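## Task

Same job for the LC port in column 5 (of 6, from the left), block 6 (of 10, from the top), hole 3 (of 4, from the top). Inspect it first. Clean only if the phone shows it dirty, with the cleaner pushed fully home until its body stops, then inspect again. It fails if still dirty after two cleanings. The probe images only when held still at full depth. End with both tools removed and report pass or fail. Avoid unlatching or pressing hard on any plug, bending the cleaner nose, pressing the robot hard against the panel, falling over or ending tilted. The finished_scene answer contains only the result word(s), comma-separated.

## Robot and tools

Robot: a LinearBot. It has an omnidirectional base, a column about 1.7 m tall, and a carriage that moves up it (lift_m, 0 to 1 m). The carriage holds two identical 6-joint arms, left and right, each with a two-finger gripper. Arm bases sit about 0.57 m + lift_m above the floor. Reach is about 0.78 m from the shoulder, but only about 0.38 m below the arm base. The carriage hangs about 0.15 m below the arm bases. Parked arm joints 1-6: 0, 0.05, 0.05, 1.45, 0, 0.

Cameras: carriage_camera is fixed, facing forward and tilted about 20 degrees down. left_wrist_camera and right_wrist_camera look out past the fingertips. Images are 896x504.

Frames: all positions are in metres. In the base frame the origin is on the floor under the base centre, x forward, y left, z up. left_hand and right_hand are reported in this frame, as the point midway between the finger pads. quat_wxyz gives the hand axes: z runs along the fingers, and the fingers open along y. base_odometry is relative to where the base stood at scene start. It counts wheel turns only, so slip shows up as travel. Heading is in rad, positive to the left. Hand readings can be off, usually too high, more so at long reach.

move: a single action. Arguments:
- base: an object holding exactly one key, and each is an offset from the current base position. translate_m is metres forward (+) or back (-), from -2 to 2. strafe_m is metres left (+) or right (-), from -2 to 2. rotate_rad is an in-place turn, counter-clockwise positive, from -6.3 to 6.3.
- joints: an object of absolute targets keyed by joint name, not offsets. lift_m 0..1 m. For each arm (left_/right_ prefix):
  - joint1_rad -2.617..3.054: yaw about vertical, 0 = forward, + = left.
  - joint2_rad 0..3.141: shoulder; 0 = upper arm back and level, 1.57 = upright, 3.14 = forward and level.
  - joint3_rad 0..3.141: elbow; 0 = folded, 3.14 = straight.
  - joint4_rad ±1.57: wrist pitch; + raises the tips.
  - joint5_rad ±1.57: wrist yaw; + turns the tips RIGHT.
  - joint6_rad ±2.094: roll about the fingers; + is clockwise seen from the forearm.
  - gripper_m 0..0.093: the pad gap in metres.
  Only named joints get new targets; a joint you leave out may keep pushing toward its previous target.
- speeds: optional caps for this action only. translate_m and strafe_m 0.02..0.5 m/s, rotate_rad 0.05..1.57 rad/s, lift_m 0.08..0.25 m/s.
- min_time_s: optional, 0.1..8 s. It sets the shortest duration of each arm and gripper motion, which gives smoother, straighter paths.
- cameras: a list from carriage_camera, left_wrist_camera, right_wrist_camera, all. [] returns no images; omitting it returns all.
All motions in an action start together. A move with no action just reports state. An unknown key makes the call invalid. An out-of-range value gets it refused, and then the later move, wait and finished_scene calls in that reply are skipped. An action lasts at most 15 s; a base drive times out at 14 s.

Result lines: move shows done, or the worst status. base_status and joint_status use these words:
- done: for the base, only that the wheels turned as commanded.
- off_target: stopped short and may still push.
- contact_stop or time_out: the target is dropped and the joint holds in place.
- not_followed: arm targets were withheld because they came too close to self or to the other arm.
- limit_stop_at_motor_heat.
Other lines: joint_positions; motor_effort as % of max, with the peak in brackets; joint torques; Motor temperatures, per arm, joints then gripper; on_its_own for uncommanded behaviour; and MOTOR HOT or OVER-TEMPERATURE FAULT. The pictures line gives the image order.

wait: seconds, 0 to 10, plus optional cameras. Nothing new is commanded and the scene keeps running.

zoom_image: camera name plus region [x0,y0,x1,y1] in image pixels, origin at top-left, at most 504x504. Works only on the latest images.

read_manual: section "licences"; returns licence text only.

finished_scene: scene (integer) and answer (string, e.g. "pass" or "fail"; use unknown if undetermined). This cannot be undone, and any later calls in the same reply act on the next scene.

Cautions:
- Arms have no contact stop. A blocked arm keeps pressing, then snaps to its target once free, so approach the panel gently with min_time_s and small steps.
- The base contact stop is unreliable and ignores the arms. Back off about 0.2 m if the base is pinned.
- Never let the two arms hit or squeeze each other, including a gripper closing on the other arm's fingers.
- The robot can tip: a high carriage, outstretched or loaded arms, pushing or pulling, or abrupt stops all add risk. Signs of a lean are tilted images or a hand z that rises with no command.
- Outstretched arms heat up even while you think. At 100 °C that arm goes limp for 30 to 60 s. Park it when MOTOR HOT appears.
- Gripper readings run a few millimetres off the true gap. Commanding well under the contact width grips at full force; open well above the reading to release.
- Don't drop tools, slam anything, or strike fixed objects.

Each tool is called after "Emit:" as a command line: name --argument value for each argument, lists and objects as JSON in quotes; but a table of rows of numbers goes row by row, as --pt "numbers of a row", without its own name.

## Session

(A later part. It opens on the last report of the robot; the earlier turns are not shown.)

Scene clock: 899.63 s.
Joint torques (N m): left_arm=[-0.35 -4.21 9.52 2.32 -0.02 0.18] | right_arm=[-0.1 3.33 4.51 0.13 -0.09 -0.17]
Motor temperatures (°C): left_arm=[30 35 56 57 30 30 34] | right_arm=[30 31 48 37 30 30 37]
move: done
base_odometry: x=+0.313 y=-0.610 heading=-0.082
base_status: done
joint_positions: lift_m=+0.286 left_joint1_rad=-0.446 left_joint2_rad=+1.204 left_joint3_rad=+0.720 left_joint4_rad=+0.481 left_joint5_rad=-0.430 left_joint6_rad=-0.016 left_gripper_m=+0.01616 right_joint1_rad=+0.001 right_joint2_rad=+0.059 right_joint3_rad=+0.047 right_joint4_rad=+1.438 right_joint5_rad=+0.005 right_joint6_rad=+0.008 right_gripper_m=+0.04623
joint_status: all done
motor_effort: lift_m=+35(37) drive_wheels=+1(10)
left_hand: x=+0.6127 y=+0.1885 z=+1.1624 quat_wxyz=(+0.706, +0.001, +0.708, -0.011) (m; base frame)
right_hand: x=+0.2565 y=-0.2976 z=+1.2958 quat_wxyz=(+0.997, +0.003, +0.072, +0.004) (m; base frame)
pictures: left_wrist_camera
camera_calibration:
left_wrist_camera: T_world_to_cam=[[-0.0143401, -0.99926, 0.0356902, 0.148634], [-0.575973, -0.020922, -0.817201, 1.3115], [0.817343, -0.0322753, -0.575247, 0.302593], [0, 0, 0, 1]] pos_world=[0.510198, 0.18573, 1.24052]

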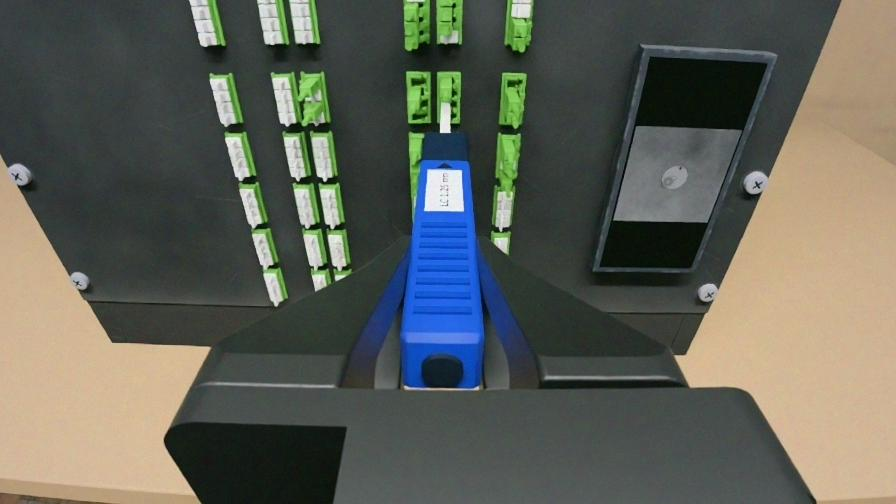

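Emit:
move --base '{"translate_m": 0.003}' --speeds '{"translate_m": 0.02}' --cameras '["left_wrist_camera"]'

Emit:
zoom_image --camera "left_wrist_camera" --region '[425, 80, 475, 140]'

Emit:
move --base '{"translate_m": 0.003}' --speeds '{"translate_m": 0.02}' --cameras '["left_wrist_camera"]'

Emit:
zoom_image --camera "left_wrist_camera" --region '[425, 80, 475, 140]'

Scene clock: 904.07 s.
Joint torques (N m): left_arm=[-0.36 -4.12 9.52 2.33 -0.03 0.18] | right_arm=[-0.08 3.41 4.63 0.1 -0.12 -0.15]
Motor temperatures (°C): left_arm=[30 35 56 57 30 30 34] | right_arm=[30 31 48 37 30 30 37]
move: done
base_odometry: x=+0.316 y=-0.610 heading=-0.082
base_status: done
joint_positions: lift_m=+0.286 left_joint1_rad=-0.446 left_joint2_rad=+1.204 left_joint3_rad=+0.720 left_joint4_rad=+0.481 left_joint5_rad=-0.429 left_joint6_rad=-0.016 left_gripper_m=+0.01616 right_joint1_rad=+0.001 right_joint2_rad=+0.059 right_joint3_rad=+0.047 right_joint4_rad=+1.437 right_joint5_rad=+0.005 right_joint6_rad=+0.008 right_gripper_m=+0.04623
joint_status: not commanded
motor_effort: lift_m=+35(37) drive_wheels=+1(11)
left_hand: x=+0.6127 y=+0.1884 z=+1.1624 quat_wxyz=(+0.706, +0.001, +0.708, -0.011) (m; base frame)
right_hand: x=+0.2566 y=-0.2976 z=+1.2958 quat_wxyz=(+0.997, +0.003, +0.073, +0.004) (m; base frame)
pictures: left_wrist_camera
camera_calibration:
left_wrist_camera: T_world_to_cam=[[-0.0150614, -0.999249, 0.0357092, 0.148879], [-0.576025, -0.0205203, -0.817174, 1.31142], [0.817293, -0.0328771, -0.575283, 0.302775], [0, 0, 0, 1]] pos_world=[0.510195, 0.185632, 1.24052]

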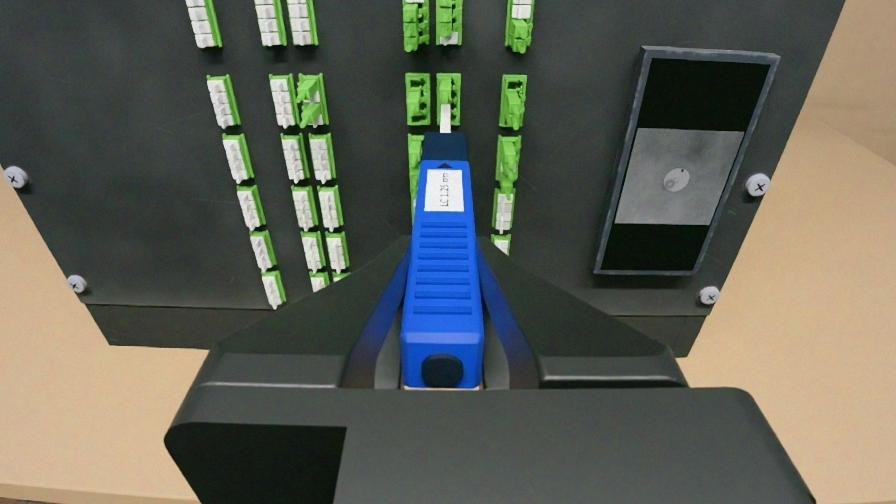

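Scaled by 8.400 from the camera's 896x504 image, which has a finer 1280x720 frame.

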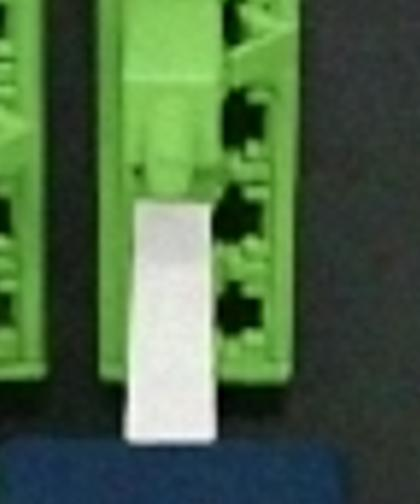

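Scene clock: 904.70 s.
Joint torques (N m): left_arm=[-0.34 -4.15 9.54 2.34 -0.04 0.18] | right_arm=[-0.1 3.26 4.77 0.11 -0.1 -0.16]
Motor temperatures (°C): left_arm=[30 35 56 57 30 30 34] | right_arm=[30 31 48 37 30 30 37]
move: done
base_odometry: x=+0.319 y=-0.610 heading=-0.082
base_status: done
joint_positions: lift_m=+0.286 left_joint1_rad=-0.446 left_joint2_rad=+1.204 left_joint3_rad=+0.720 left_joint4_rad=+0.481 left_joint5_rad=-0.429 left_joint6_rad=-0.016 left_gripper_m=+0.01616 right_joint1_rad=+0.001 right_joint2_rad=+0.059 right_joint3_rad=+0.047 right_joint4_rad=+1.438 right_joint5_rad=+0.005 right_joint6_rad=+0.008 right_gripper_m=+0.04623
joint_status: not commanded
motor_effort: lift_m=+37(37) drive_wheels=+2(12)
left_hand: x=+0.6127 y=+0.1884 z=+1.1624 quat_wxyz=(+0.706, +0.001, +0.708, -0.011) (m; base frame)
right_hand: x=+0.2565 y=-0.2976 z=+1.2958 quat_wxyz=(+0.997, +0.003, +0.072, +0.004) (m; base frame)
pictures: left_wrist_camera
camera_calibration:
left_wrist_camera: T_world_to_cam=[[-0.0150614, -0.999249, 0.0357092, 0.148879], [-0.576025, -0.0205203, -0.817174, 1.31142], [0.817293, -0.0328771, -0.575283, 0.302775], [0, 0, 0, 1]] pos_world=[0.510195, 0.185632, 1.24052]

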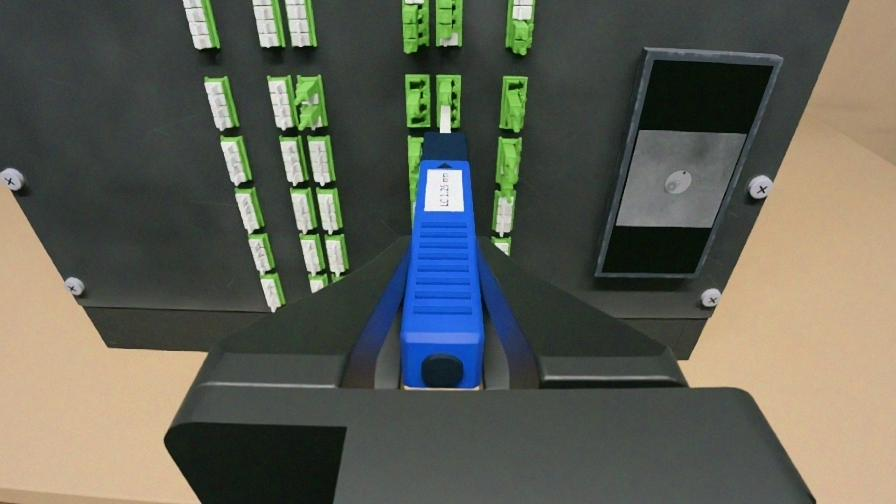

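Scaled by 8.400 from the camera's 896x504 image, which has a finer 1280x720 frame.

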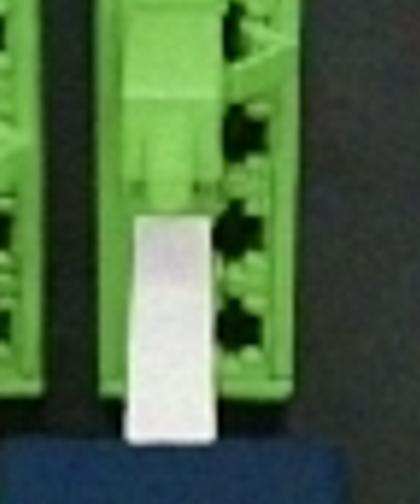

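Emit:
move --base '{"translate_m": 0.004}' --speeds '{"translate_m": 0.02}' --cameras '["left_wrist_camera"]'

Emit:
zoom_image --camera "left_wrist_camera" --region '[425, 80, 475, 140]'

Emit:
move --base '{"translate_m": 0.003}' --speeds '{"translate_m": 0.02}' --cameras '["left_wrist_camera"]'

Emit:
zoom_image --camera "left_wrist_camera" --region '[425, 80, 475, 140]'

Scene clock: 909.20 s.
Joint torques (N m): left_arm=[-0.31 -4.16 9.51 2.32 -0.02 0.18] | right_arm=[0.03 3.3 4.57 0.11 -0.08 -0.16]
Motor temperatures (°C): left_arm=[30 35 56 57 30 30 34] | right_arm=[30 31 48 36 30 30 37]
move: done
base_odometry: x=+0.323 y=-0.610 heading=-0.082
base_status: done
joint_positions: lift_m=+0.286 left_joint1_rad=-0.446 left_joint2_rad=+1.204 left_joint3_rad=+0.720 left_joint4_rad=+0.481 left_joint5_rad=-0.429 left_joint6_rad=-0.016 left_gripper_m=+0.01616 right_joint1_rad=+0.001 right_joint2_rad=+0.059 right_joint3_rad=+0.047 right_joint4_rad=+1.437 right_joint5_rad=+0.005 right_joint6_rad=+0.008 right_gripper_m=+0.04623
joint_status: not commanded
motor_effort: lift_m=+36(36) drive_wheels=-2(13)
left_hand: x=+0.6127 y=+0.1884 z=+1.1624 quat_wxyz=(+0.706, +0.001, +0.708, -0.011) (m; base frame)
right_hand: x=+0.2566 y=-0.2976 z=+1.2958 quat_wxyz=(+0.997, +0.003, +0.073, +0.004) (m; base frame)
pictures: left_wrist_camera
camera_calibration:
left_wrist_camera: T_world_to_cam=[[-0.0150614, -0.999249, 0.0357092, 0.148879], [-0.576025, -0.0205203, -0.817174, 1.31142], [0.817293, -0.0328771, -0.575283, 0.302775], [0, 0, 0, 1]] pos_world=[0.510195, 0.185632, 1.24052]

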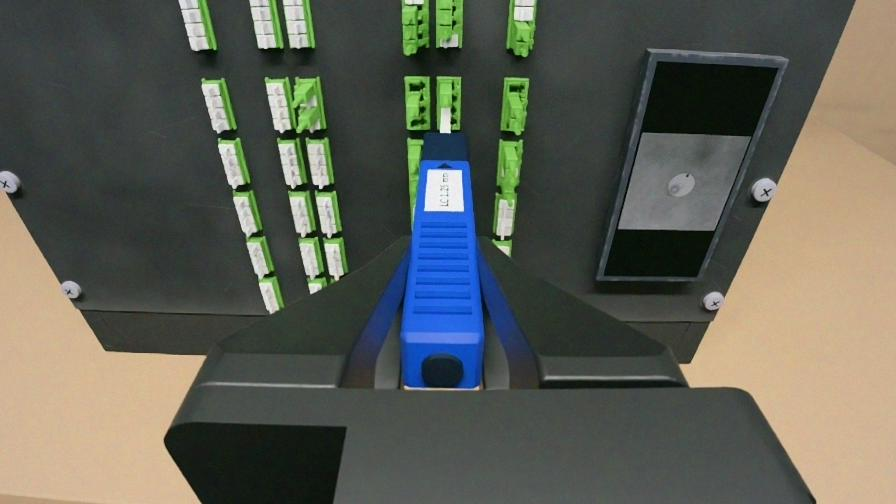

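Scaled by 8.400 from the camera's 896x504 image, which has a finer 1280x720 frame.

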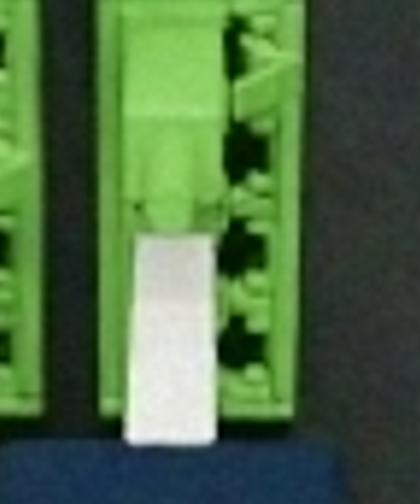

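Scene clock: 909.83 s.
Joint torques (N m): left_arm=[-0.39 -4.25 9.54 2.33 -0.05 0.18] | right_arm=[-0.1 3.32 4.52 0.11 -0.09 -0.15]
Motor temperatures (°C): left_arm=[30 35 56 57 30 30 34] | right_arm=[30 31 48 36 30 30 37]
move: done
base_odometry: x=+0.326 y=-0.610 heading=-0.082
base_status: done
joint_positions: lift_m=+0.286 left_joint1_rad=-0.446 left_joint2_rad=+1.204 left_joint3_rad=+0.720 left_joint4_rad=+0.481 left_joint5_rad=-0.428 left_joint6_rad=-0.016 left_gripper_m=+0.01616 right_joint1_rad=+0.001 right_joint2_rad=+0.059 right_joint3_rad=+0.047 right_joint4_rad=+1.437 right_joint5_rad=+0.005 right_joint6_rad=+0.008 right_gripper_m=+0.04623
joint_status: not commanded
motor_effort: lift_m=+36(37) drive_wheels=-2(13)
left_hand: x=+0.6127 y=+0.1881 z=+1.1624 quat_wxyz=(+0.706, +0.001, +0.708, -0.012) (m; base frame)
right_hand: x=+0.2566 y=-0.2976 z=+1.2958 quat_wxyz=(+0.997, +0.003, +0.073, +0.004) (m; base frame)
pictures: left_wrist_camera
camera_calibration:
left_wrist_camera: T_world_to_cam=[[-0.0166412, -0.999223, 0.0357213, 0.14957], [-0.576034, -0.0196204, -0.81719, 1.31127], [0.817256, -0.0341757, -0.57526, 0.30301], [0, 0, 0, 1]] pos_world=[0.510186, 0.185537, 1.24052]

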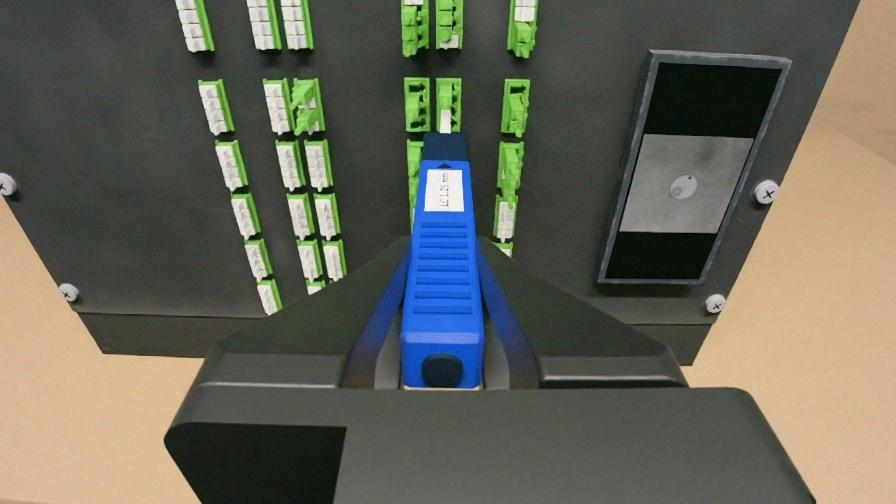

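Scaled by 8.400 from the camera's 896x504 image, which has a finer 1280x720 frame.

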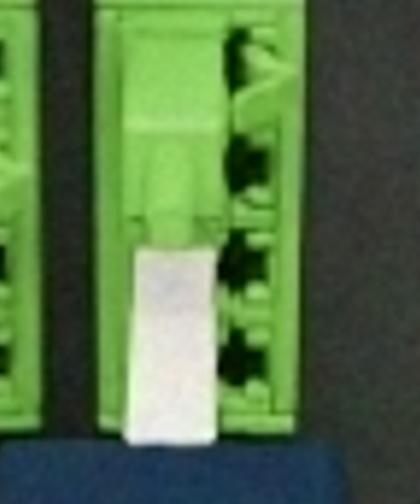

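Emit:
move --base '{"translate_m": 0.003}' --speeds '{"translate_m": 0.02}' --cameras '["left_wrist_camera"]'

Emit:
zoom_image --camera "left_wrist_camera" --region '[425, 80, 475, 140]'

Emit:
move --base '{"translate_m": 0.003}' --speeds '{"translate_m": 0.02}' --cameras '["left_wrist_camera"]'

Emit:
zoom_image --camera "left_wrist_camera" --region '[425, 80, 475, 140]'

Scene clock: 916.40 s.
Joint torques (N m): left_arm=[-0.34 -4.12 9.51 2.33 -0.04 0.18] | right_arm=[-0.14 3.37 4.81 0.16 -0.12 -0.16]
Motor temperatures (°C): left_arm=[30 35 57 57 30 30 34] | right_arm=[30 31 48 36 30 30 37]
move: done
base_odometry: x=+0.329 y=-0.611 heading=-0.081
base_status: done
joint_positions: lift_m=+0.286 left_joint1_rad=-0.446 left_joint2_rad=+1.204 left_joint3_rad=+0.720 left_joint4_rad=+0.480 left_joint5_rad=-0.428 left_joint6_rad=-0.016 left_gripper_m=+0.01616 right_joint1_rad=+0.001 right_joint2_rad=+0.059 right_joint3_rad=+0.047 right_joint4_rad=+1.438 right_joint5_rad=+0.005 right_joint6_rad=+0.008 right_gripper_m=+0.04623
joint_status: not commanded
motor_effort: lift_m=+35(36) drive_wheels=+4(13)
left_hand: x=+0.6127 y=+0.1881 z=+1.1621 quat_wxyz=(+0.705, +0.002, +0.709, -0.012) (m; base frame)
right_hand: x=+0.2565 y=-0.2976 z=+1.2958 quat_wxyz=(+0.997, +0.003, +0.072, +0.004) (m; base frame)
pictures: left_wrist_camera
camera_calibration:
left_wrist_camera: T_world_to_cam=[[-0.0165888, -0.999241, 0.0352378, 0.150154], [-0.576907, -0.019219, -0.816584, 1.31078], [0.816641, -0.0338751, -0.57615, 0.304175], [0, 0, 0, 1]] pos_world=[0.510287, 0.185536, 1.24032]

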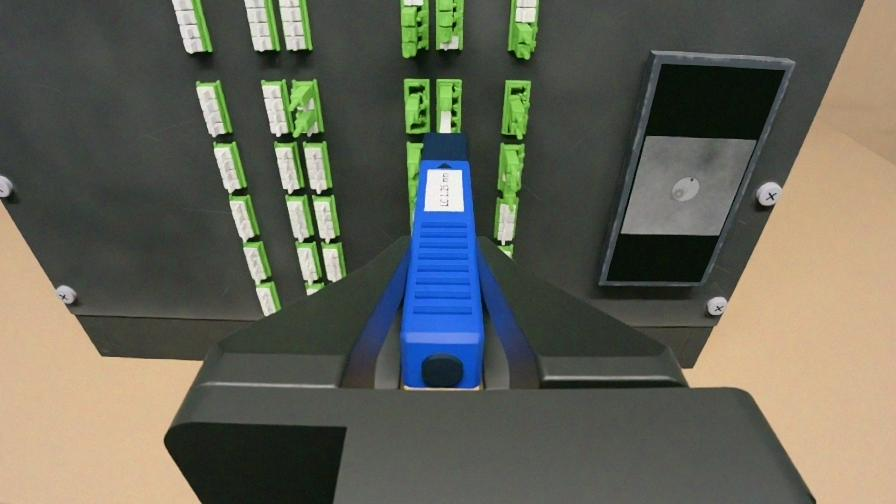

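Scaled by 8.400 from the camera's 896x504 image, which has a finer 1280x720 frame.

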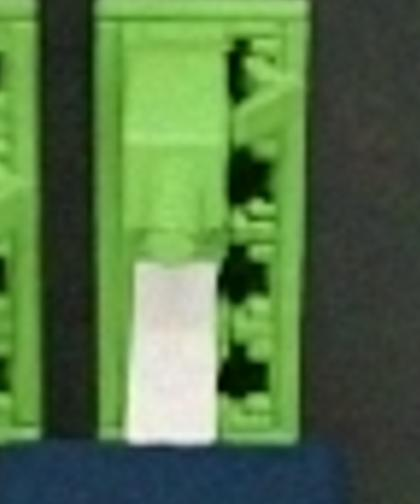

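Scene clock: 917.03 s.
Joint torques (N m): left_arm=[-0.35 -4.12 9.51 2.34 -0.04 0.19] | right_arm=[-0.01 3.37 4.64 0.13 -0.08 -0.15]
Motor temperatures (°C): left_arm=[30 35 57 57 30 30 34] | right_arm=[30 31 48 36 30 30 37]
move: done
base_odometry: x=+0.332 y=-0.611 heading=-0.081
base_status: done
joint_positions: lift_m=+0.286 left_joint1_rad=-0.446 left_joint2_rad=+1.204 left_joint3_rad=+0.720 left_joint4_rad=+0.480 left_joint5_rad=-0.427 left_joint6_rad=-0.016 left_gripper_m=+0.01616 right_joint1_rad=+0.001 right_joint2_rad=+0.059 right_joint3_rad=+0.047 right_joint4_rad=+1.438 right_joint5_rad=+0.005 right_joint6_rad=+0.008 right_gripper_m=+0.04623
joint_status: not commanded
motor_effort: lift_m=+36(36) drive_wheels=+4(15)
left_hand: x=+0.6127 y=+0.1880 z=+1.1620 quat_wxyz=(+0.705, +0.002, +0.709, -0.012) (m; base frame)
right_hand: x=+0.2565 y=-0.2976 z=+1.2958 quat_wxyz=(+0.997, +0.003, +0.072, +0.004) (m; base frame)
pictures: left_wrist_camera
camera_calibration:
left_wrist_camera: T_world_to_cam=[[-0.0173328, -0.999235, 0.0350436, 0.15068], [-0.577133, -0.0186218, -0.816438, 1.31052], [0.816466, -0.034376, -0.576369, 0.304571], [0, 0, 0, 1]] pos_world=[0.510284, 0.185438, 1.24022]

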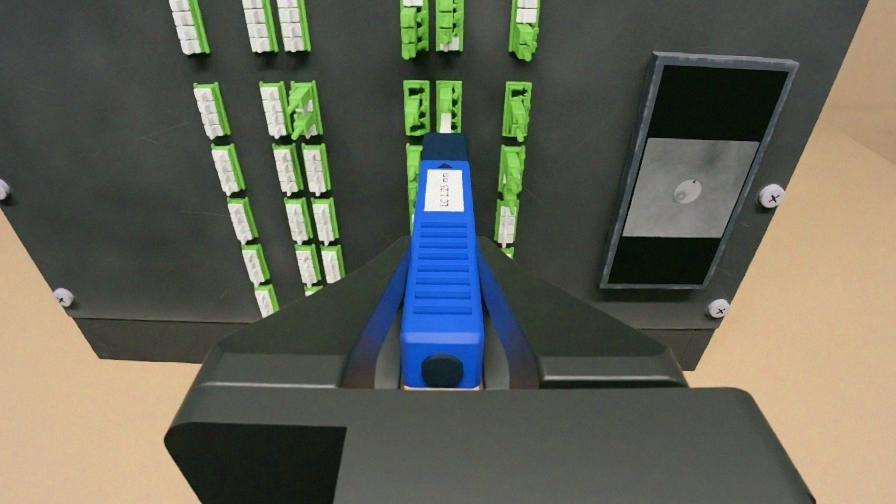

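Scaled by 8.400 from the camera's 896x504 image, which has a finer 1280x720 frame.

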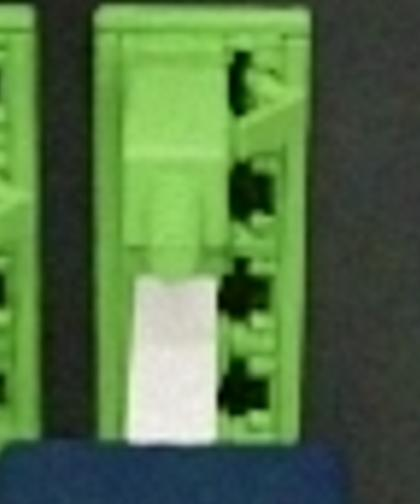

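Emit:
move --base '{"translate_m": 0.003}' --speeds '{"translate_m": 0.02}' --cameras '[]'

Emit:
move --base '{"translate_m": 0.002}' --speeds '{"translate_m": 0.02}' --cameras '["left_wrist_camera"]'

Emit:
zoom_image --camera "left_wrist_camera" --region '[425, 80, 475, 140]'

Scene clock: 920.23 s.
Joint torques (N m): left_arm=[-0.31 -4.15 9.51 2.34 -0.07 0.18] | right_arm=[-0.12 3.22 4.7 0.1 -0.09 -0.13]
Motor temperatures (°C): left_arm=[30 35 57 57 30 30 34] | right_arm=[30 31 48 36 30 30 37]
move: done
base_odometry: x=+0.335 y=-0.611 heading=-0.081
base_status: done
joint_positions: lift_m=+0.286 left_joint1_rad=-0.447 left_joint2_rad=+1.204 left_joint3_rad=+0.720 left_joint4_rad=+0.479 left_joint5_rad=-0.427 left_joint6_rad=-0.016 left_gripper_m=+0.01616 right_joint1_rad=+0.001 right_joint2_rad=+0.059 right_joint3_rad=+0.047 right_joint4_rad=+1.437 right_joint5_rad=+0.005 right_joint6_rad=+0.008 right_gripper_m=+0.04623
joint_status: not commanded
motor_effort: lift_m=+35(36) drive_wheels=+4(14)
left_hand: x=+0.6126 y=+0.1875 z=+1.1619 quat_wxyz=(+0.705, +0.002, +0.709, -0.012) (m; base frame)
right_hand: x=+0.2566 y=-0.2976 z=+1.2958 quat_wxyz=(+0.997, +0.003, +0.073, +0.004) (m; base frame)
pictures: none
No camera images: "cameras" was empty.

Scene clock: 920.83 s.
Joint torques (N m): left_arm=[0.05 -4.12 9.54 2.35 -0.03 0.18] | right_arm=[-0.09 3.29 4.48 0.1 -0.08 -0.16]
Motor temperatures (°C): left_arm=[30 35 57 57 30 30 34] | right_arm=[30 31 48 36 30 30 37]
move: done
base_odometry: x=+0.337 y=-0.611 heading=-0.081
base_status: done
joint_positions: lift_m=+0.286 left_joint1_rad=-0.451 left_joint2_rad=+1.203 left_joint3_rad=+0.720 left_joint4_rad=+0.478 left_joint5_rad=-0.429 left_joint6_rad=-0.016 left_gripper_m=+0.01616 right_joint1_rad=+0.001 right_joint2_rad=+0.059 right_joint3_rad=+0.047 right_joint4_rad=+1.437 right_joint5_rad=+0.005 right_joint6_rad=+0.008 right_gripper_m=+0.04623
joint_status: not commanded
motor_effort: lift_m=+36(36) drive_wheels=+4(15)
left_hand: x=+0.6120 y=+0.1865 z=+1.1620 quat_wxyz=(+0.705, +0.003, +0.709, -0.013) (m; base frame)
right_hand: x=+0.2566 y=-0.2976 z=+1.2958 quat_wxyz=(+0.997, +0.003, +0.073, +0.004) (m; base frame)
pictures: left_wrist_camera
camera_calibration:
left_wrist_camera: T_world_to_cam=[[-0.0199785, -0.999197, 0.0347414, 0.151191], [-0.577768, -0.0168205, -0.816028, 1.30971], [0.815957, -0.0363754, -0.576968, 0.306459], [0, 0, 0, 1]] pos_world=[0.50967, 0.184247, 1.24032]

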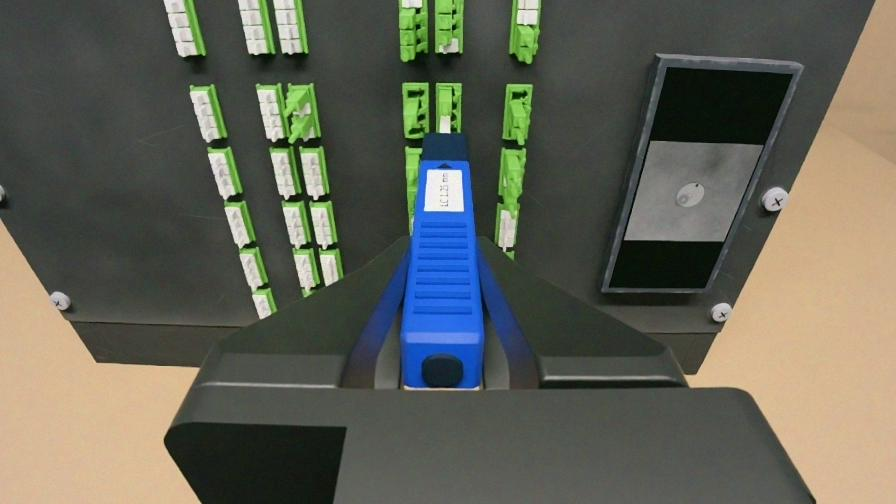

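Scaled by 8.400 from the camera's 896x504 image, which has a finer 1280x720 frame.

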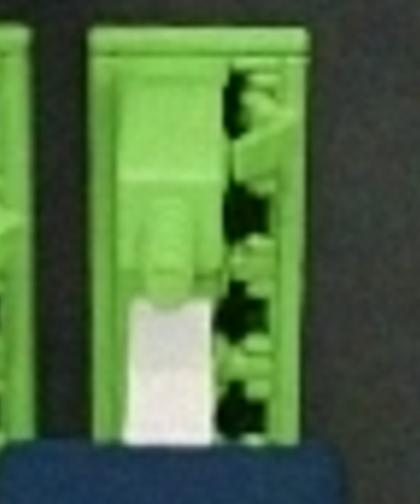

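Emit:
move --base '{"translate_m": 0.002}' --speeds '{"translate_m": 0.02}' --cameras '["left_wrist_camera"]'

Emit:
zoom_image --camera "left_wrist_camera" --region '[425, 80, 475, 140]'

Emit:
move --base '{"translate_m": 0.002}' --speeds '{"translate_m": 0.02}' --cameras '["left_wrist_camera"]'

Emit:
zoom_image --camera "left_wrist_camera" --region '[425, 80, 475, 140]'

Scene clock: 926.37 s.
Joint torques (N m): left_arm=[0.43 -3.44 9.54 2.43 0.01 0.18] | right_arm=[-0.03 3.33 4.68 0.11 -0.09 -0.18]
Motor temperatures (°C): left_arm=[30 35 57 57 30 30 34] | right_arm=[30 31 48 36 30 30 37]
move: done
base_odometry: x=+0.339 y=-0.611 heading=-0.081
base_status: done
joint_positions: lift_m=+0.286 left_joint1_rad=-0.454 left_joint2_rad=+1.197 left_joint3_rad=+0.720 left_joint4_rad=+0.470 left_joint5_rad=-0.432 left_joint6_rad=-0.016 left_gripper_m=+0.01616 right_joint1_rad=+0.001 right_joint2_rad=+0.059 right_joint3_rad=+0.047 right_joint4_rad=+1.437 right_joint5_rad=+0.005 right_joint6_rad=+0.008 right_gripper_m=+0.04623
joint_status: not commanded
motor_effort: lift_m=+36(36) drive_wheels=+4(14)
left_hand: x=+0.6107 y=+0.1863 z=+1.1624 quat_wxyz=(+0.704, +0.003, +0.710, -0.012) (m; base frame)
right_hand: x=+0.2566 y=-0.2976 z=+1.2958 quat_wxyz=(+0.997, +0.003, +0.073, +0.004) (m; base frame)
pictures: left_wrist_camera
camera_calibration:
left_wrist_camera: T_world_to_cam=[[-0.0199166, -0.999226, 0.0339167, 0.151842], [-0.579153, -0.0161218, -0.81506, 1.30887], [0.814976, -0.0358762, -0.578383, 0.309935], [0, 0, 0, 1]] pos_world=[0.508472, 0.183946, 1.24092]

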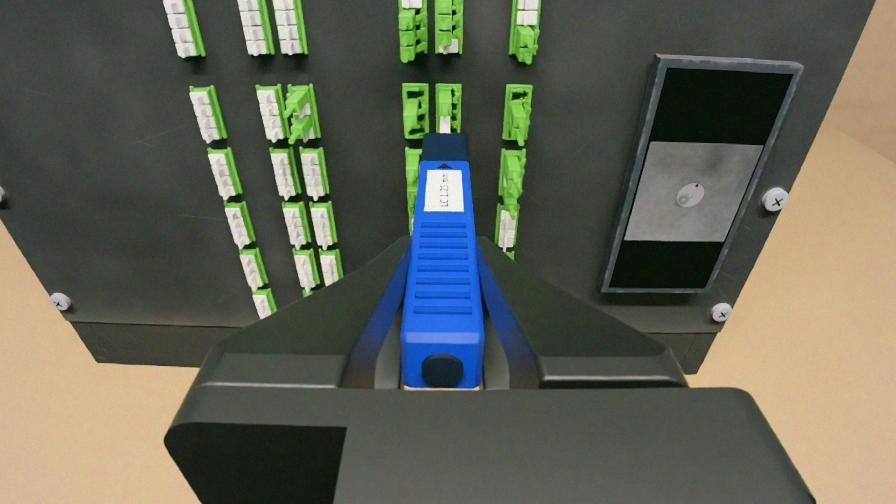

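Scaled by 8.400 from the camera's 896x504 image, which has a finer 1280x720 frame.

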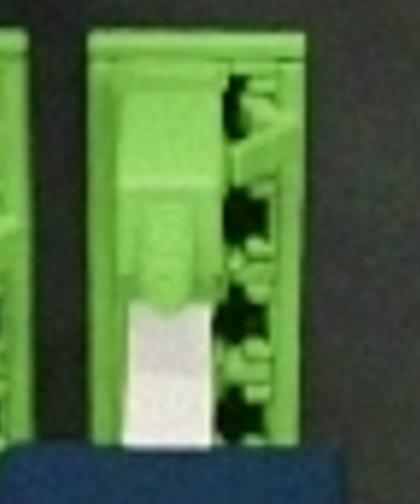

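Scene clock: 926.90 s.
Joint torques (N m): left_arm=[0.72 -2.67 9.54 2.53 0.03 0.18] | right_arm=[-0.08 3.37 4.7 0.11 -0.11 -0.17]
Motor temperatures (°C): left_arm=[30 35 57 57 30 30 34] | right_arm=[30 31 48 36 30 30 37]
move: done
base_odometry: x=+0.341 y=-0.611 heading=-0.080
base_status: done
joint_positions: lift_m=+0.286 left_joint1_rad=-0.457 left_joint2_rad=+1.190 left_joint3_rad=+0.720 left_joint4_rad=+0.461 left_joint5_rad=-0.435 left_joint6_rad=-0.016 left_gripper_m=+0.01616 right_joint1_rad=+0.001 right_joint2_rad=+0.059 right_joint3_rad=+0.047 right_joint4_rad=+1.438 right_joint5_rad=+0.005 right_joint6_rad=+0.008 right_gripper_m=+0.04623
joint_status: not commanded
motor_effort: lift_m=+36(36) drive_wheels=+5(13)
left_hand: x=+0.6092 y=+0.1861 z=+1.1629 quat_wxyz=(+0.704, +0.004, +0.710, -0.012) (m; base frame)
right_hand: x=+0.2565 y=-0.2976 z=+1.2958 quat_wxyz=(+0.997, +0.003, +0.072, +0.004) (m; base frame)
pictures: left_wrist_camera
camera_calibration:
left_wrist_camera: T_world_to_cam=[[-0.0206832, -0.999243, 0.0329561, 0.153179], [-0.580826, -0.0148206, -0.813893, 1.30785], [0.813765, -0.0359756, -0.580079, 0.314133], [0, 0, 0, 1]] pos_world=[0.50717, 0.183747, 1.24162]

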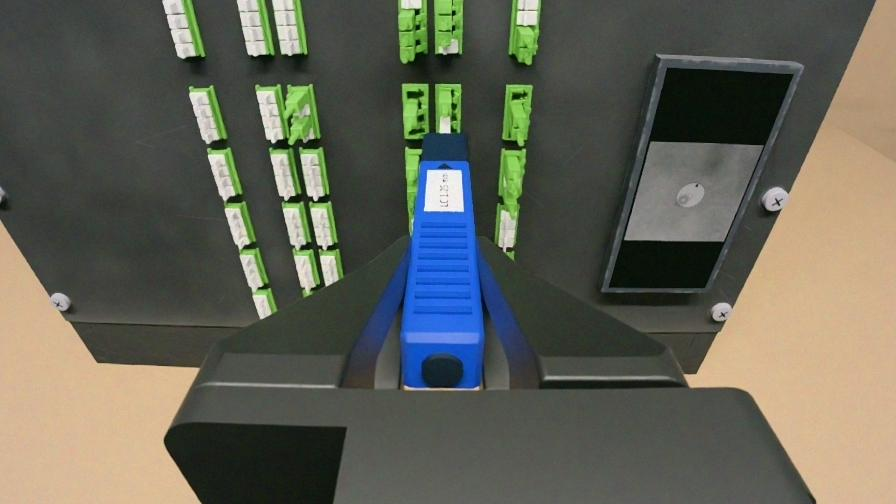

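Scaled by 8.400 from the camera's 896x504 image, which has a finer 1280x720 frame.

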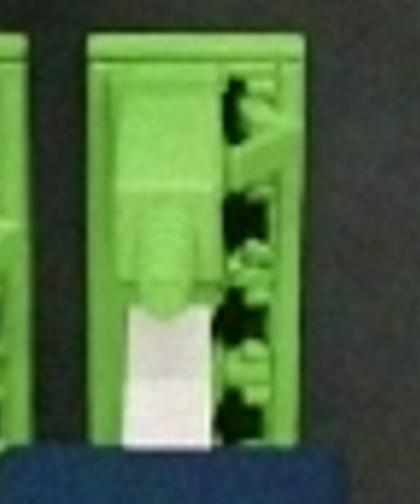

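Emit:
move --base '{"translate_m": 0.003}' --speeds '{"translate_m": 0.02}' --cameras '["left_wrist_camera"]'

Emit:
zoom_image --camera "left_wrist_camera" --region '[425, 80, 475, 140]'

Scene clock: 930.13 s.
Joint torques (N m): left_arm=[1.09 -1.61 9.69 2.65 0.05 0.18] | right_arm=[0.06 3.36 4.6 0.08 -0.1 -0.17]
Motor temperatures (°C): left_arm=[30 35 57 57 30 30 34] | right_arm=[30 31 48 36 30 30 37]
move: done
base_odometry: x=+0.344 y=-0.611 heading=-0.080
base_status: done
joint_positions: lift_m=+0.286 left_joint1_rad=-0.461 left_joint2_rad=+1.181 left_joint3_rad=+0.718 left_joint4_rad=+0.449 left_joint5_rad=-0.437 left_joint6_rad=-0.016 left_gripper_m=+0.01616 right_joint1_rad=+0.001 right_joint2_rad=+0.059 right_joint3_rad=+0.047 right_joint4_rad=+1.437 right_joint5_rad=+0.005 right_joint6_rad=+0.008 right_gripper_m=+0.04623
joint_status: not commanded
motor_effort: lift_m=+35(36) drive_wheels=+6(18)
left_hand: x=+0.6070 y=+0.1858 z=+1.1635 quat_wxyz=(+0.703, +0.005, +0.711, -0.012) (m; base frame)
right_hand: x=+0.2566 y=-0.2976 z=+1.2958 quat_wxyz=(+0.997, +0.003, +0.073, +0.004) (m; base frame)
pictures: left_wrist_camera
camera_calibration:
left_wrist_camera: T_world_to_cam=[[-0.0220575, -0.99925, 0.031833, 0.154905], [-0.582782, -0.0130201, -0.812524, 1.30629], [0.812329, -0.036474, -0.582058, 0.319494], [0, 0, 0, 1]] pos_world=[0.505166, 0.18345, 1.24242]

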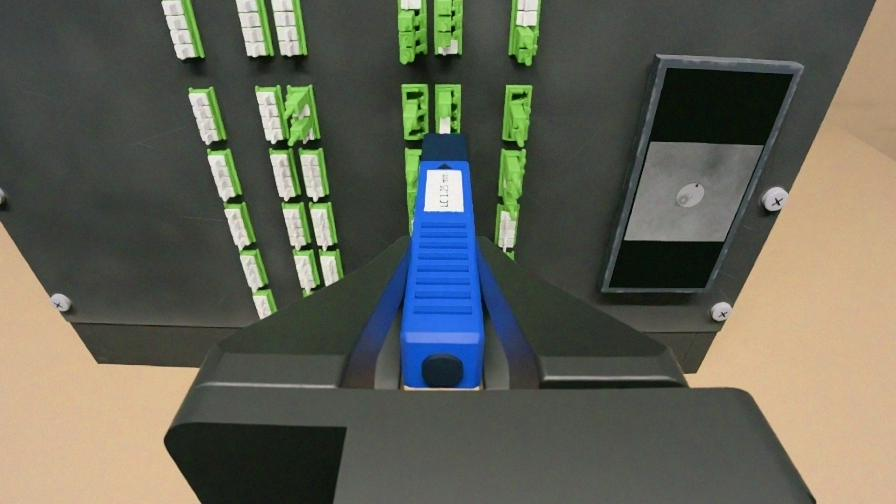

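Scaled by 8.400 from the camera's 896x504 image, which has a finer 1280x720 frame.

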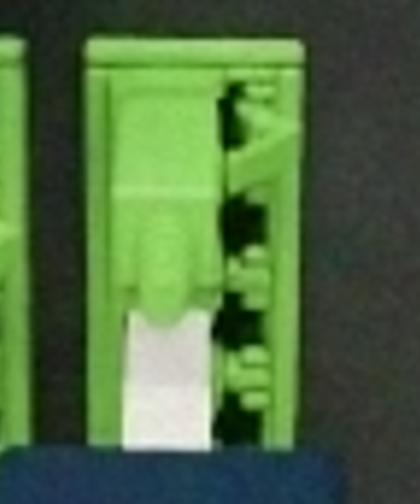

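Emit:
wait --seconds 0.5 --cameras '[]'

Emit:
move --base '{"translate_m": -0.045}' --speeds '{"translate_m": 0.03}' --cameras '["left_wrist_camera"]'

Scene clock: 935.17 s.
Joint torques (N m): left_arm=[1.09 -1.61 9.7 2.65 0.05 0.18] | right_arm=[-0.06 3.25 4.55 0.1 -0.13 -0.16]
Motor temperatures (°C): left_arm=[30 35 57 58 30 30 34] | right_arm=[30 31 48 36 30 30 37]
base_odometry: x=+0.344 y=-0.611 heading=-0.080
base_status: done
joint_positions: lift_m=+0.286 left_joint1_rad=-0.461 left_joint2_rad=+1.181 left_joint3_rad=+0.718 left_joint4_rad=+0.449 left_joint5_rad=-0.437 left_joint6_rad=-0.016 left_gripper_m=+0.01616 right_joint1_rad=+0.001 right_joint2_rad=+0.059 right_joint3_rad=+0.047 right_joint4_rad=+1.437 right_joint5_rad=+0.005 right_joint6_rad=+0.008 right_gripper_m=+0.04623
joint_status: not commanded
motor_effort: lift_m=+35(36) drive_wheels=+6(18)
left_hand: x=+0.6070 y=+0.1858 z=+1.1635 quat_wxyz=(+0.703, +0.005, +0.711, -0.012) (m; base frame)
right_hand: x=+0.2566 y=-0.2976 z=+1.2958 quat_wxyz=(+0.997, +0.003, +0.073, +0.004) (m; base frame)
wait: 0.50 s; at rest from the start
pictures: none
No camera images: "cameras" was empty.

Scene clock: 937.10 s.
Joint torques (N m): left_arm=[0.17 -3.75 9.66 2.37 -0.03 0.19] | right_arm=[-0.12 3.29 4.6 0.16 -0.11 -0.18]
Motor temperatures (°C): left_arm=[30 35 57 58 30 30 34] | right_arm=[30 31 48 36 30 30 37]
move: done
base_odometry: x=+0.299 y=-0.607 heading=-0.080
base_status: done
joint_positions: lift_m=+0.286 left_joint1_rad=-0.452 left_joint2_rad=+1.200 left_joint3_rad=+0.718 left_joint4_rad=+0.476 left_joint5_rad=-0.430 left_joint6_rad=-0.016 left_gripper_m=+0.01616 right_joint1_rad=+0.001 right_joint2_rad=+0.059 right_joint3_rad=+0.047 right_joint4_rad=+1.438 right_joint5_rad=+0.005 right_joint6_rad=+0.008 right_gripper_m=+0.04623
joint_status: not commanded
motor_effort: lift_m=+35(37) drive_wheels=+3(7)
left_hand: x=+0.6114 y=+0.1865 z=+1.1622 quat_wxyz=(+0.705, +0.003, +0.709, -0.013) (m; base frame)
right_hand: x=+0.2565 y=-0.2976 z=+1.2958 quat_wxyz=(+0.997, +0.003, +0.072, +0.004) (m; base frame)
pictures: left_wrist_camera
camera_calibration:
left_wrist_camera: T_world_to_cam=[[-0.0203752, -0.999184, 0.0348833, 0.151294], [-0.577477, -0.0167205, -0.816235, 1.30956], [0.816152, -0.0367753, -0.576665, 0.306749], [0, 0, 0, 1]] pos_world=[0.508968, 0.184348, 1.24052]

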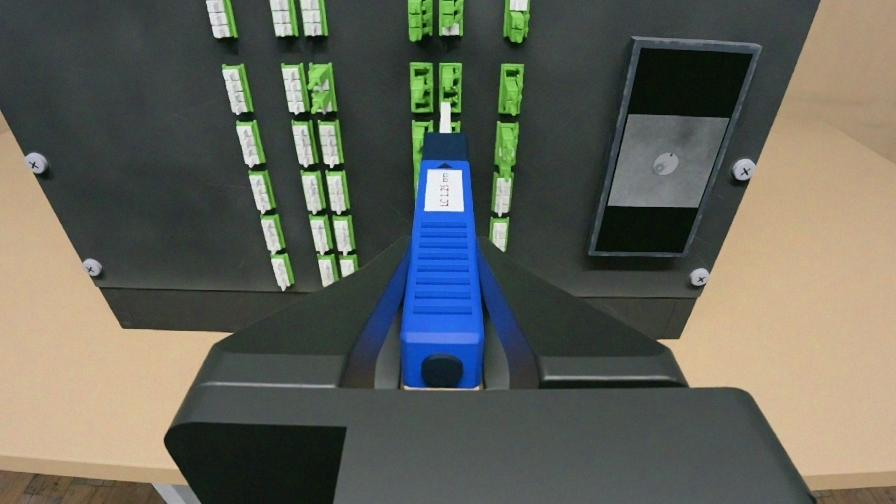

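Emit:
move --base '{"translate_m": -0.13}' --speeds '{"translate_m": 0.15}' --cameras '[]'

Emit:
move --base '{"strafe_m": 0.39}' --speeds '{"strafe_m": 0.15}' --joints '{"left_joint1_rad": 0, "left_joint2_rad": 0.05, "left_joint3_rad": 0.05, "left_joint4_rad": 1.45, "left_joint5_rad": 0, "left_joint6_rad": 0, "lift_m": 0.2835}' --min_time_s 3 --cameras '[]'

Emit:
move --joints '{"right_joint1_rad": 0.4385, "right_joint2_rad": 1.212, "right_joint3_rad": 0.758, "right_joint4_rad": 0.53, "right_joint5_rad": 0.4657, "right_joint6_rad": 0.003}' --min_time_s 3 --cameras '["right_wrist_camera"]'

Scene clock: 944.27 s.
Joint torques (N m): left_arm=[0.12 -3.81 9.68 2.37 -0.02 0.19] | right_arm=[-0.05 3.29 4.42 0.07 -0.09 -0.15]
Motor temperatures (°C): left_arm=[30 35 58 58 30 30 34] | right_arm=[30 31 48 35 30 30 37]
move: done
base_odometry: x=+0.169 y=-0.597 heading=-0.080
base_status: done
joint_positions: lift_m=+0.286 left_joint1_rad=-0.452 left_joint2_rad=+1.200 left_joint3_rad=+0.718 left_joint4_rad=+0.477 left_joint5_rad=-0.430 left_joint6_rad=-0.016 left_gripper_m=+0.01616 right_joint1_rad=+0.001 right_joint2_rad=+0.059 right_joint3_rad=+0.047 right_joint4_rad=+1.440 right_joint5_rad=+0.005 right_joint6_rad=+0.008 right_gripper_m=+0.04623
joint_status: not commanded
motor_effort: lift_m=+35(36) drive_wheels=-1(12)
left_hand: x=+0.6114 y=+0.1865 z=+1.1623 quat_wxyz=(+0.705, +0.003, +0.709, -0.013) (m; base frame)
right_hand: x=+0.2560 y=-0.2976 z=+1.2959 quat_wxyz=(+0.997, +0.003, +0.072, +0.004) (m; base frame)
pictures: none
No camera images: "cameras" was empty.

Scene clock: 947.77 s.
Joint torques (N m): left_arm=[0.31 3.23 5.48 0.13 0.06 0.2] | right_arm=[-0.01 3.3 4.55 0.09 -0.09 -0.16]
Motor temperatures (°C): left_arm=[30 35 57 57 30 30 34] | right_arm=[30 31 48 35 30 30 37]
move: done
base_odometry: x=+0.200 y=-0.208 heading=-0.080
base_status: done
joint_positions: lift_m=+0.284 left_joint1_rad=-0.007 left_joint2_rad=+0.065 left_joint3_rad=+0.060 left_joint4_rad=+1.435 left_joint5_rad=-0.008 left_joint6_rad=-0.015 left_gripper_m=+0.01616 right_joint1_rad=+0.000 right_joint2_rad=+0.059 right_joint3_rad=+0.047 right_joint4_rad=+1.439 right_joint5_rad=+0.004 right_joint6_rad=+0.008 right_gripper_m=+0.04623
joint_status: all done
motor_effort: lift_m=+35(37) drive_wheels=-2(12)
left_hand: x=+0.2553 y=+0.2978 z=+1.2968 quat_wxyz=(+0.997, -0.004, +0.071, -0.011) (m; base frame)
right_hand: x=+0.2562 y=-0.2974 z=+1.2934 quat_wxyz=(+0.997, +0.002, +0.072, +0.004) (m; base frame)
pictures: none
No camera images: "cameras" was empty.

Scene clock: 951.07 s.
Joint torques (N m): left_arm=[0.29 3.22 5.5 0.11 0.05 0.2] | right_arm=[0.58 -4.49 9.31 3.01 0.08 -0.13]
Motor temperatures (°C): left_arm=[30 35 56 55 30 30 34] | right_arm=[30 31 49 36 30 30 37]
move: off_target
base_odometry: x=+0.200 y=-0.208 heading=-0.080
base_status: not commanded
joint_positions: lift_m=+0.284 left_joint1_rad=-0.007 left_joint2_rad=+0.065 left_joint3_rad=+0.060 left_joint4_rad=+1.436 left_joint5_rad=-0.006 left_joint6_rad=-0.015 left_gripper_m=+0.01616 right_joint1_rad=+0.433 right_joint2_rad=+1.209 right_joint3_rad=+0.713 right_joint4_rad=+0.479 right_joint5_rad=+0.455 right_joint6_rad=+0.008 right_gripper_m=+0.04623
joint_status: right_joint4_rad off_target (ended at +0.480, target +0.530); the others done
motor_effort: lift_m=+35(37) drive_wheels=-1(2)
left_hand: x=+0.2550 y=+0.2975 z=+1.2968 quat_wxyz=(+0.997, -0.003, +0.070, -0.011) (m; base frame)
right_hand: x=+0.6144 y=-0.1980 z=+1.1549 quat_wxyz=(+0.702, +0.008, +0.712, -0.008) (m; base frame)
pictures: right_wrist_camera
camera_calibration:
right_wrist_camera: T_world_to_cam=[[-0.0520707, -0.998634, 0.00428303, -0.173663], [-0.650273, 0.0306509, -0.759082, 1.27846], [0.757914, -0.0423111, -0.650981, 0.403135], [0, 0, 0, 1]] pos_world=[0.516764, -0.195554, 1.23363]

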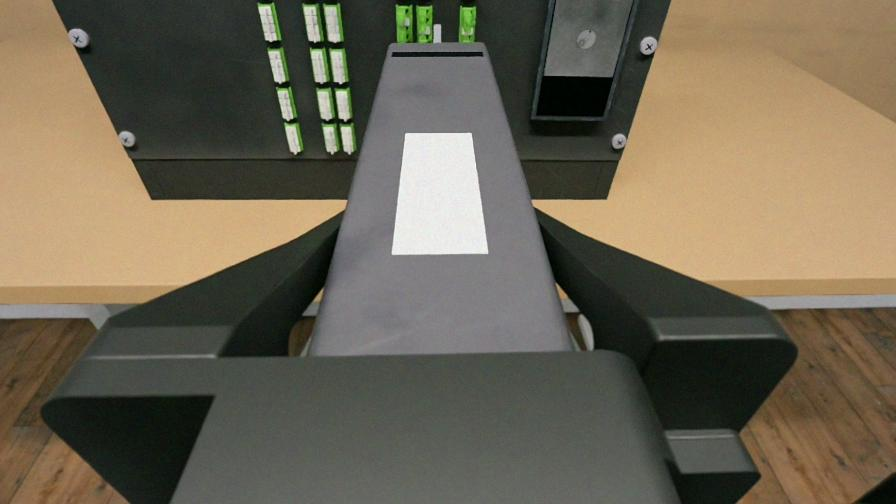

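Emit:
move --joints '{"right_joint1_rad": 0.449, "right_joint2_rad": 1.212, "right_joint3_rad": 0.793, "right_joint4_rad": 0.53, "right_joint5_rad": 0.476, "right_joint6_rad": 0.012}' --min_time_s 1 --cameras '[]'

Emit:
move --base '{"translate_m": 0.03}' --speeds '{"translate_m": 0.05}' --cameras '["right_wrist_camera"]'

Emit:
zoom_image --camera "right_wrist_camera" --region '[420, 0, 460, 48]'

Scene clock: 956.23 s.
Joint torques (N m): left_arm=[0.29 3.23 5.53 0.12 0.05 0.19] | right_arm=[0.57 -4.66 9.4 3.02 0.06 -0.03]
Motor temperatures (°C): left_arm=[30 35 55 53 30 30 34] | right_arm=[30 31 50 39 30 30 37]
move: off_target
base_odometry: x=+0.200 y=-0.208 heading=-0.080
base_status: not commanded
joint_positions: lift_m=+0.284 left_joint1_rad=-0.007 left_joint2_rad=+0.065 left_joint3_rad=+0.060 left_joint4_rad=+1.436 left_joint5_rad=-0.006 left_joint6_rad=-0.015 left_gripper_m=+0.01616 right_joint1_rad=+0.442 right_joint2_rad=+1.209 right_joint3_rad=+0.749 right_joint4_rad=+0.476 right_joint5_rad=+0.466 right_joint6_rad=+0.008 right_gripper_m=+0.04623
joint_status: right_joint4_rad off_target (ended at +0.476, target +0.530); the others done
motor_effort: lift_m=+36(37) drive_wheels=-1(1)
left_hand: x=+0.2550 y=+0.2975 z=+1.2968 quat_wxyz=(+0.997, -0.003, +0.070, -0.011) (m; base frame)
right_hand: x=+0.6153 y=-0.1952 z=+1.1710 quat_wxyz=(+0.712, +0.014, +0.702, -0.003) (m; base frame)
pictures: none
No camera images: "cameras" was empty.

Scene clock: 957.33 s.
Joint torques (N m): left_arm=[0.28 3.22 5.48 0.07 0.04 0.2] | right_arm=[0.55 -4.64 9.47 3.05 0.06 -0.02]
Motor temperatures (°C): left_arm=[30 35 55 53 30 30 34] | right_arm=[30 31 50 40 30 30 37]
move: done
base_odometry: x=+0.230 y=-0.210 heading=-0.080
base_status: done
joint_positions: lift_m=+0.284 left_joint1_rad=-0.007 left_joint2_rad=+0.065 left_joint3_rad=+0.060 left_joint4_rad=+1.440 left_joint5_rad=-0.006 left_joint6_rad=-0.015 left_gripper_m=+0.01616 right_joint1_rad=+0.442 right_joint2_rad=+1.209 right_joint3_rad=+0.749 right_joint4_rad=+0.474 right_joint5_rad=+0.468 right_joint6_rad=+0.008 right_gripper_m=+0.04623
joint_status: not commanded
motor_effort: lift_m=+35(37) drive_wheels=-3(10)
left_hand: x=+0.2539 y=+0.2975 z=+1.2970 quat_wxyz=(+0.998, -0.003, +0.068, -0.011) (m; base frame)
right_hand: x=+0.6153 y=-0.1955 z=+1.1705 quat_wxyz=(+0.712, +0.014, +0.702, -0.004) (m; base frame)
pictures: right_wrist_camera
camera_calibration:
right_wrist_camera: T_world_to_cam=[[-0.0550152, -0.998435, -0.0100109, -0.152525], [-0.629136, 0.0424483, -0.776135, 1.30013], [0.775346, -0.036401, -0.630487, 0.379229], [0, 0, 0, 1]] pos_world=[0.515534, -0.19367, 1.24665]

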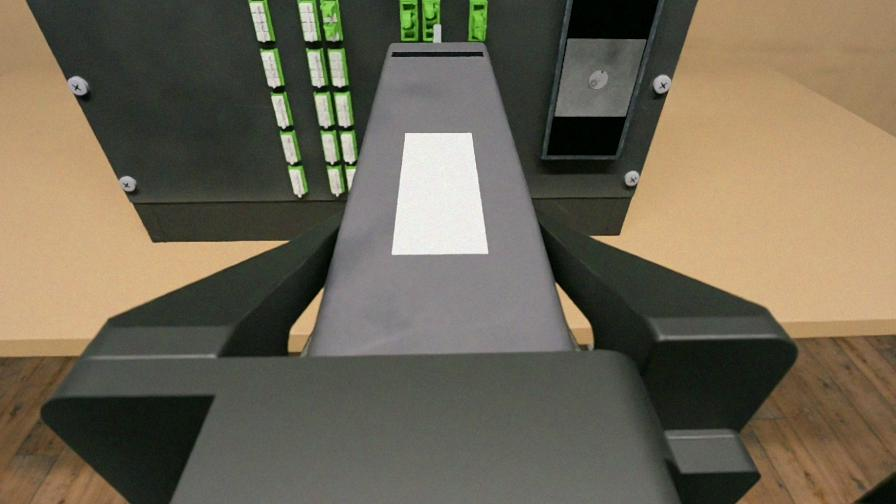

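Scaled by 10.500 from the camera's 896x504 image, which has a finer 1280x720 frame.

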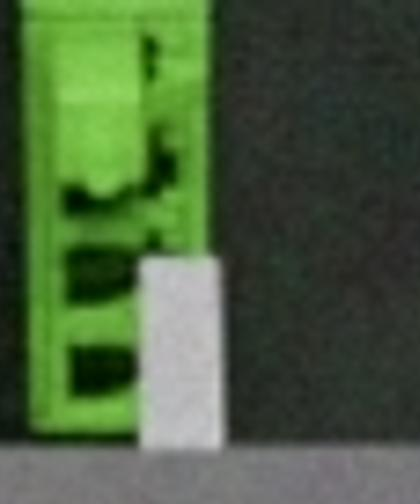

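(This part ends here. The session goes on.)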